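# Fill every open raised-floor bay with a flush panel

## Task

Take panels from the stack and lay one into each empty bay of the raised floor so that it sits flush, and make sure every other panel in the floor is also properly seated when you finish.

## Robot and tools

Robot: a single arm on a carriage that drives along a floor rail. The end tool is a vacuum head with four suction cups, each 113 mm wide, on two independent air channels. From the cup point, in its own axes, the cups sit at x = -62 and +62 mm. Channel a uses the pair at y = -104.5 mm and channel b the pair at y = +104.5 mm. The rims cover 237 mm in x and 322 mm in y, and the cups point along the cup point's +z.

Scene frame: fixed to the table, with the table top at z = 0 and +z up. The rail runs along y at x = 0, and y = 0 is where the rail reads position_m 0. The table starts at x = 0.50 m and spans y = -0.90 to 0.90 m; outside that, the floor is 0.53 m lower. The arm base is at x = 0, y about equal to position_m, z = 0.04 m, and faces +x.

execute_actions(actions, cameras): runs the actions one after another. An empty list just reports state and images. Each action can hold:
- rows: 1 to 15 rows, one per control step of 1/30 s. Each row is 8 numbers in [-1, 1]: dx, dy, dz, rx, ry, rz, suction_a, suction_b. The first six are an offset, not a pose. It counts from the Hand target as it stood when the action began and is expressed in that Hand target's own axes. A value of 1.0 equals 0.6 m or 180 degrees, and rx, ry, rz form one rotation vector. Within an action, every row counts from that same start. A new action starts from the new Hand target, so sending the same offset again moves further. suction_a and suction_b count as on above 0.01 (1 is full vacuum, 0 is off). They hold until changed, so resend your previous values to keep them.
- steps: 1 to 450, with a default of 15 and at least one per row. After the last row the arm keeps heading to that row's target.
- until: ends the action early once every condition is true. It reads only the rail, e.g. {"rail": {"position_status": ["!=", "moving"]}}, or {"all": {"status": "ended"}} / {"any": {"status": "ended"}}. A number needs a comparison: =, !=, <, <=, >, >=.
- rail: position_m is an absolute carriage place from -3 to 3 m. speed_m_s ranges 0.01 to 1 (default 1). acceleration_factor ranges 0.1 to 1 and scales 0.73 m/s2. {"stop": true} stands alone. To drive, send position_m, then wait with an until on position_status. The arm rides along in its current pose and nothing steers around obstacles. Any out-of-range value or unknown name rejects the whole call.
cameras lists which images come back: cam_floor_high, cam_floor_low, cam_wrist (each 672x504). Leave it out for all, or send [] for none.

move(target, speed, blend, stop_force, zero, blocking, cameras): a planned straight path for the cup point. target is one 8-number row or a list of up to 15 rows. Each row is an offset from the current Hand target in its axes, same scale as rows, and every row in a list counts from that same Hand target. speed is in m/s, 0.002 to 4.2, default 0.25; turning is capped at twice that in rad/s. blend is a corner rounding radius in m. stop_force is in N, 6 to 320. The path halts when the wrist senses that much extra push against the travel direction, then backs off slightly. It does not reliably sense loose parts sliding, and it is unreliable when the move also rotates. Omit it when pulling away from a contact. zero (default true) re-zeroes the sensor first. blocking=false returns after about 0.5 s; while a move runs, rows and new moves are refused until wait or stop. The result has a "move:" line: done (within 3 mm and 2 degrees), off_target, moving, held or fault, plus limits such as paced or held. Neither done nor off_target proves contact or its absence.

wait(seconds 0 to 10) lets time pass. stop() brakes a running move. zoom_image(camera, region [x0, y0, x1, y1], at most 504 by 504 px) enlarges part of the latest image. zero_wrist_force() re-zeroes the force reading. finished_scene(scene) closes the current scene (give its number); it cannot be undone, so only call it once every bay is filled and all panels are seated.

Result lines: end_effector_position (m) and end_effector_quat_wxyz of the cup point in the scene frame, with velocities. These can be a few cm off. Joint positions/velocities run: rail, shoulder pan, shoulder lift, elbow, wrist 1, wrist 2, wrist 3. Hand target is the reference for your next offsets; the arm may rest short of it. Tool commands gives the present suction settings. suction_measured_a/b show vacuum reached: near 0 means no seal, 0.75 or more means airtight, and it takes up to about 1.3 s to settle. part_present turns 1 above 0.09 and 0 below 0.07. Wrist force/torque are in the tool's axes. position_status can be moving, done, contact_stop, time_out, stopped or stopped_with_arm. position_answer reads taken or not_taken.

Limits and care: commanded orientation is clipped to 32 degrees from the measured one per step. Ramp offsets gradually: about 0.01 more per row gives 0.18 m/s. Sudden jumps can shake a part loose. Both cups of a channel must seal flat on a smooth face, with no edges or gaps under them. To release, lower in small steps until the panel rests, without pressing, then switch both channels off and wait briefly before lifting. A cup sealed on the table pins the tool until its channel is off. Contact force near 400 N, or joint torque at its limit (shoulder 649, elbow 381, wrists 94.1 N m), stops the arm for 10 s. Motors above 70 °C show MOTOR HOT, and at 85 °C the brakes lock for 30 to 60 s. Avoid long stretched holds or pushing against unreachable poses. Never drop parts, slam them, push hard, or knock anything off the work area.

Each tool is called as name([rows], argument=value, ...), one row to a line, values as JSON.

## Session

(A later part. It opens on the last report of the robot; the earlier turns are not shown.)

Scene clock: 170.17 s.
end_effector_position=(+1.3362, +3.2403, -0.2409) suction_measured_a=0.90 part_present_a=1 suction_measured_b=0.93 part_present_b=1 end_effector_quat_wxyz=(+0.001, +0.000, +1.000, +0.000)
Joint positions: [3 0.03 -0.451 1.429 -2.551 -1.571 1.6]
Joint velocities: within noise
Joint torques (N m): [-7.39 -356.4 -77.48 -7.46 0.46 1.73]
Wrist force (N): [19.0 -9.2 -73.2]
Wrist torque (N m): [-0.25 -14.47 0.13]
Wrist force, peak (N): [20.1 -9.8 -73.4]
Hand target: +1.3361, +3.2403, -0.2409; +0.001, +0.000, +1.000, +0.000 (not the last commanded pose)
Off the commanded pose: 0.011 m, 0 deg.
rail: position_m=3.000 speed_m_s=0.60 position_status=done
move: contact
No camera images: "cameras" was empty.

execute_actions([
  {"rows":[[0,0,-0.001,0,0,0,1,1]],"steps":20},
  {"rows":[[0,0,0,0,0,0,0,0]],"steps":30},
  {"rows":[[0,0,-0.003,0,0,0,0,0],[0,0,-0.006,0,0,0,0,0],[0,0,-0.01,0,0,0,0,0],[0,0,-0.014,0,0,0,0,0],[0,0,-0.018,0,0,0,0,0],[0,0,-0.022,0,0,0,0,0],[0,0,-0.026,0,0,0,0,0],[0,0,-0.029,0,0,0,0,0]],"steps":16},
], cameras=[])

move(target=[-0.047, 0.0162, -0.506, 0, 0, 0, 0, 0], speed=0.3)

zoom_image(camera="cam_floor_high", region=[390, 190, 530, 320])

zoom_image(camera="cam_floor_low", region=[300, 250, 560, 370])

zoom_image(camera="cam_wrist", region=[40, 290, 130, 380])

zoom_image(camera="cam_wrist", region=[540, 310, 630, 400])

Scene clock: 172.80 s.
end_effector_position=(+1.3359, +3.2403, -0.2235) suction_measured_a=0.00 part_present_a=0 suction_measured_b=0.00 part_present_b=0 end_effector_quat_wxyz=(+0.001, +0.000, +1.000, +0.000)
Joint positions: [3 0.03 -0.468 1.435 -2.54 -1.571 1.6]
Joint velocities: within noise
Joint torques (N m): [-4.47 -245.93 -22.72 1.35 -0.73 2.68]
Wrist force (N): [-12.4 9.4 -47.4]
Wrist torque (N m): [-0.13 1.00 -0.34]
Wrist force, peak (N): [24.5 4.6 -250.8]
Hand target: +1.3361, +3.2403, -0.2229; +0.001, +0.000, +1.000, +0.000
Off the commanded pose: 0.001 m, 0 deg.
rail: position_m=3.000 speed_m_s=0.60 position_status=done
No camera images: "cameras" was empty.

Scene clock: 174.50 s.
end_effector_position=(+1.3637, +3.2502, +0.0803) suction_measured_a=0.00 part_present_a=0 suction_measured_b=0.00 part_present_b=0 end_effector_quat_wxyz=(+0.001, +0.000, +1.000, +0.000)
Joint positions: [3 0.036 -0.709 1.408 -2.272 -1.571 1.607]
Joint velocities: within noise
Joint torques (N m): [32.48 -278.38 -91.22 -6.64 -2.92 3.09]
Wrist force (N): [-6.4 -4.2 -6.9]
Wrist torque (N m): [-0.53 0.84 0.06]
Wrist force, peak (N): [-12.3 9.8 -46.9]
Hand target: +1.3637, +3.2502, +0.0808; +0.001, +0.000, +1.000, +0.000
Off the commanded pose: 0.000 m, 0 deg.
rail: position_m=3.000 speed_m_s=0.60 position_status=done
move: done
camera_calibration:
cam_wrist: T_world_to_cam=[[0.0234576, -0.999131, -0.0344442, 3.21949], [-0.830779, -0.0386472, 0.555259, 1.23449], [-0.556107, 0.0155905, -0.830964, 0.867211], [0, 0, 0, 1]] pos_world=[1.43233, 3.25088, 0.14605]

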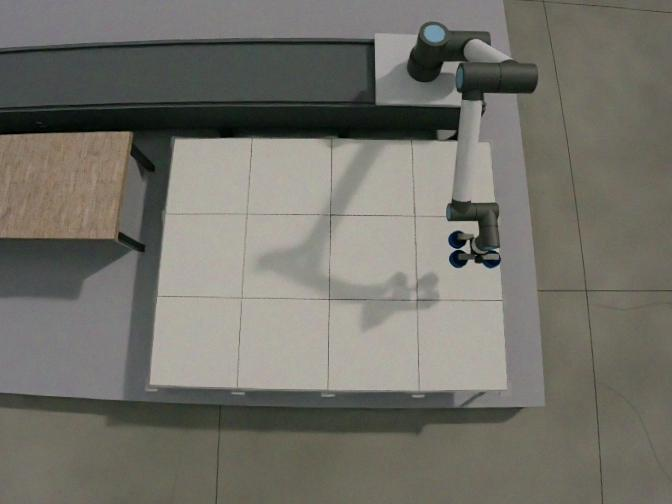

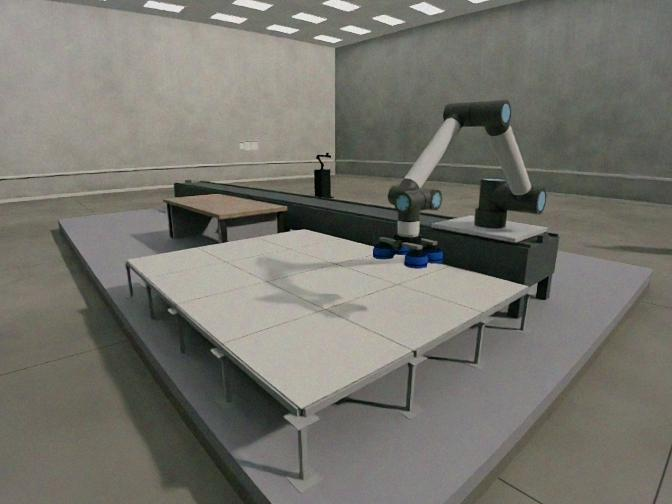

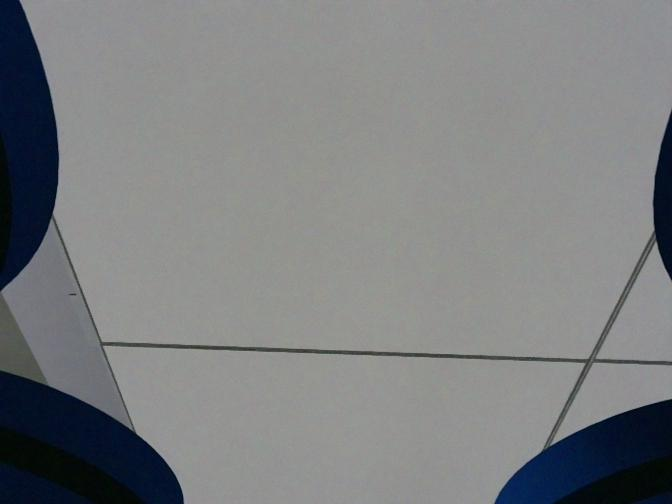

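Scaled by 3.600 from the camera's 672x504 image, which has a finer 960x720 frame.

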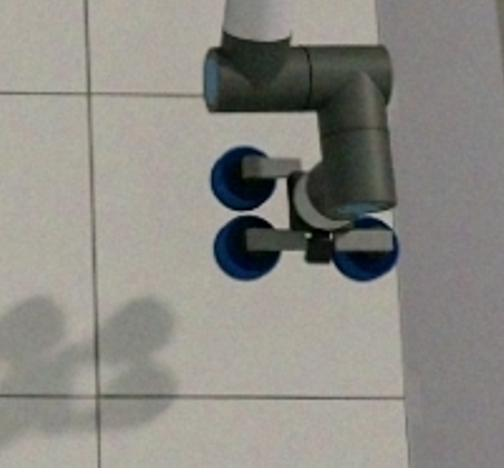

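Scaled by 1.938 from the camera's 672x504 image, which has a finer 960x720 frame.

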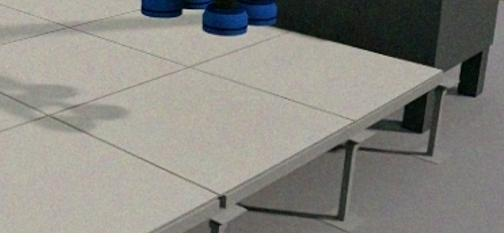

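Scaled by 5.600 from the camera's 672x504 image, which has a finer 960x720 frame.

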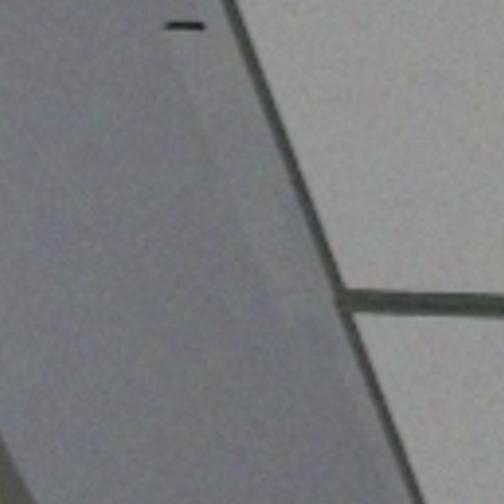

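Scaled by 5.600 from the camera's 672x504 image, which has a finer 960x720 frame.

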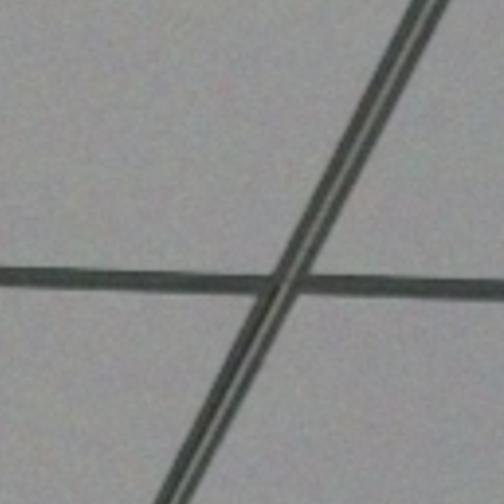

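finished_scene(scene=1)

The scene is finished: the task was done.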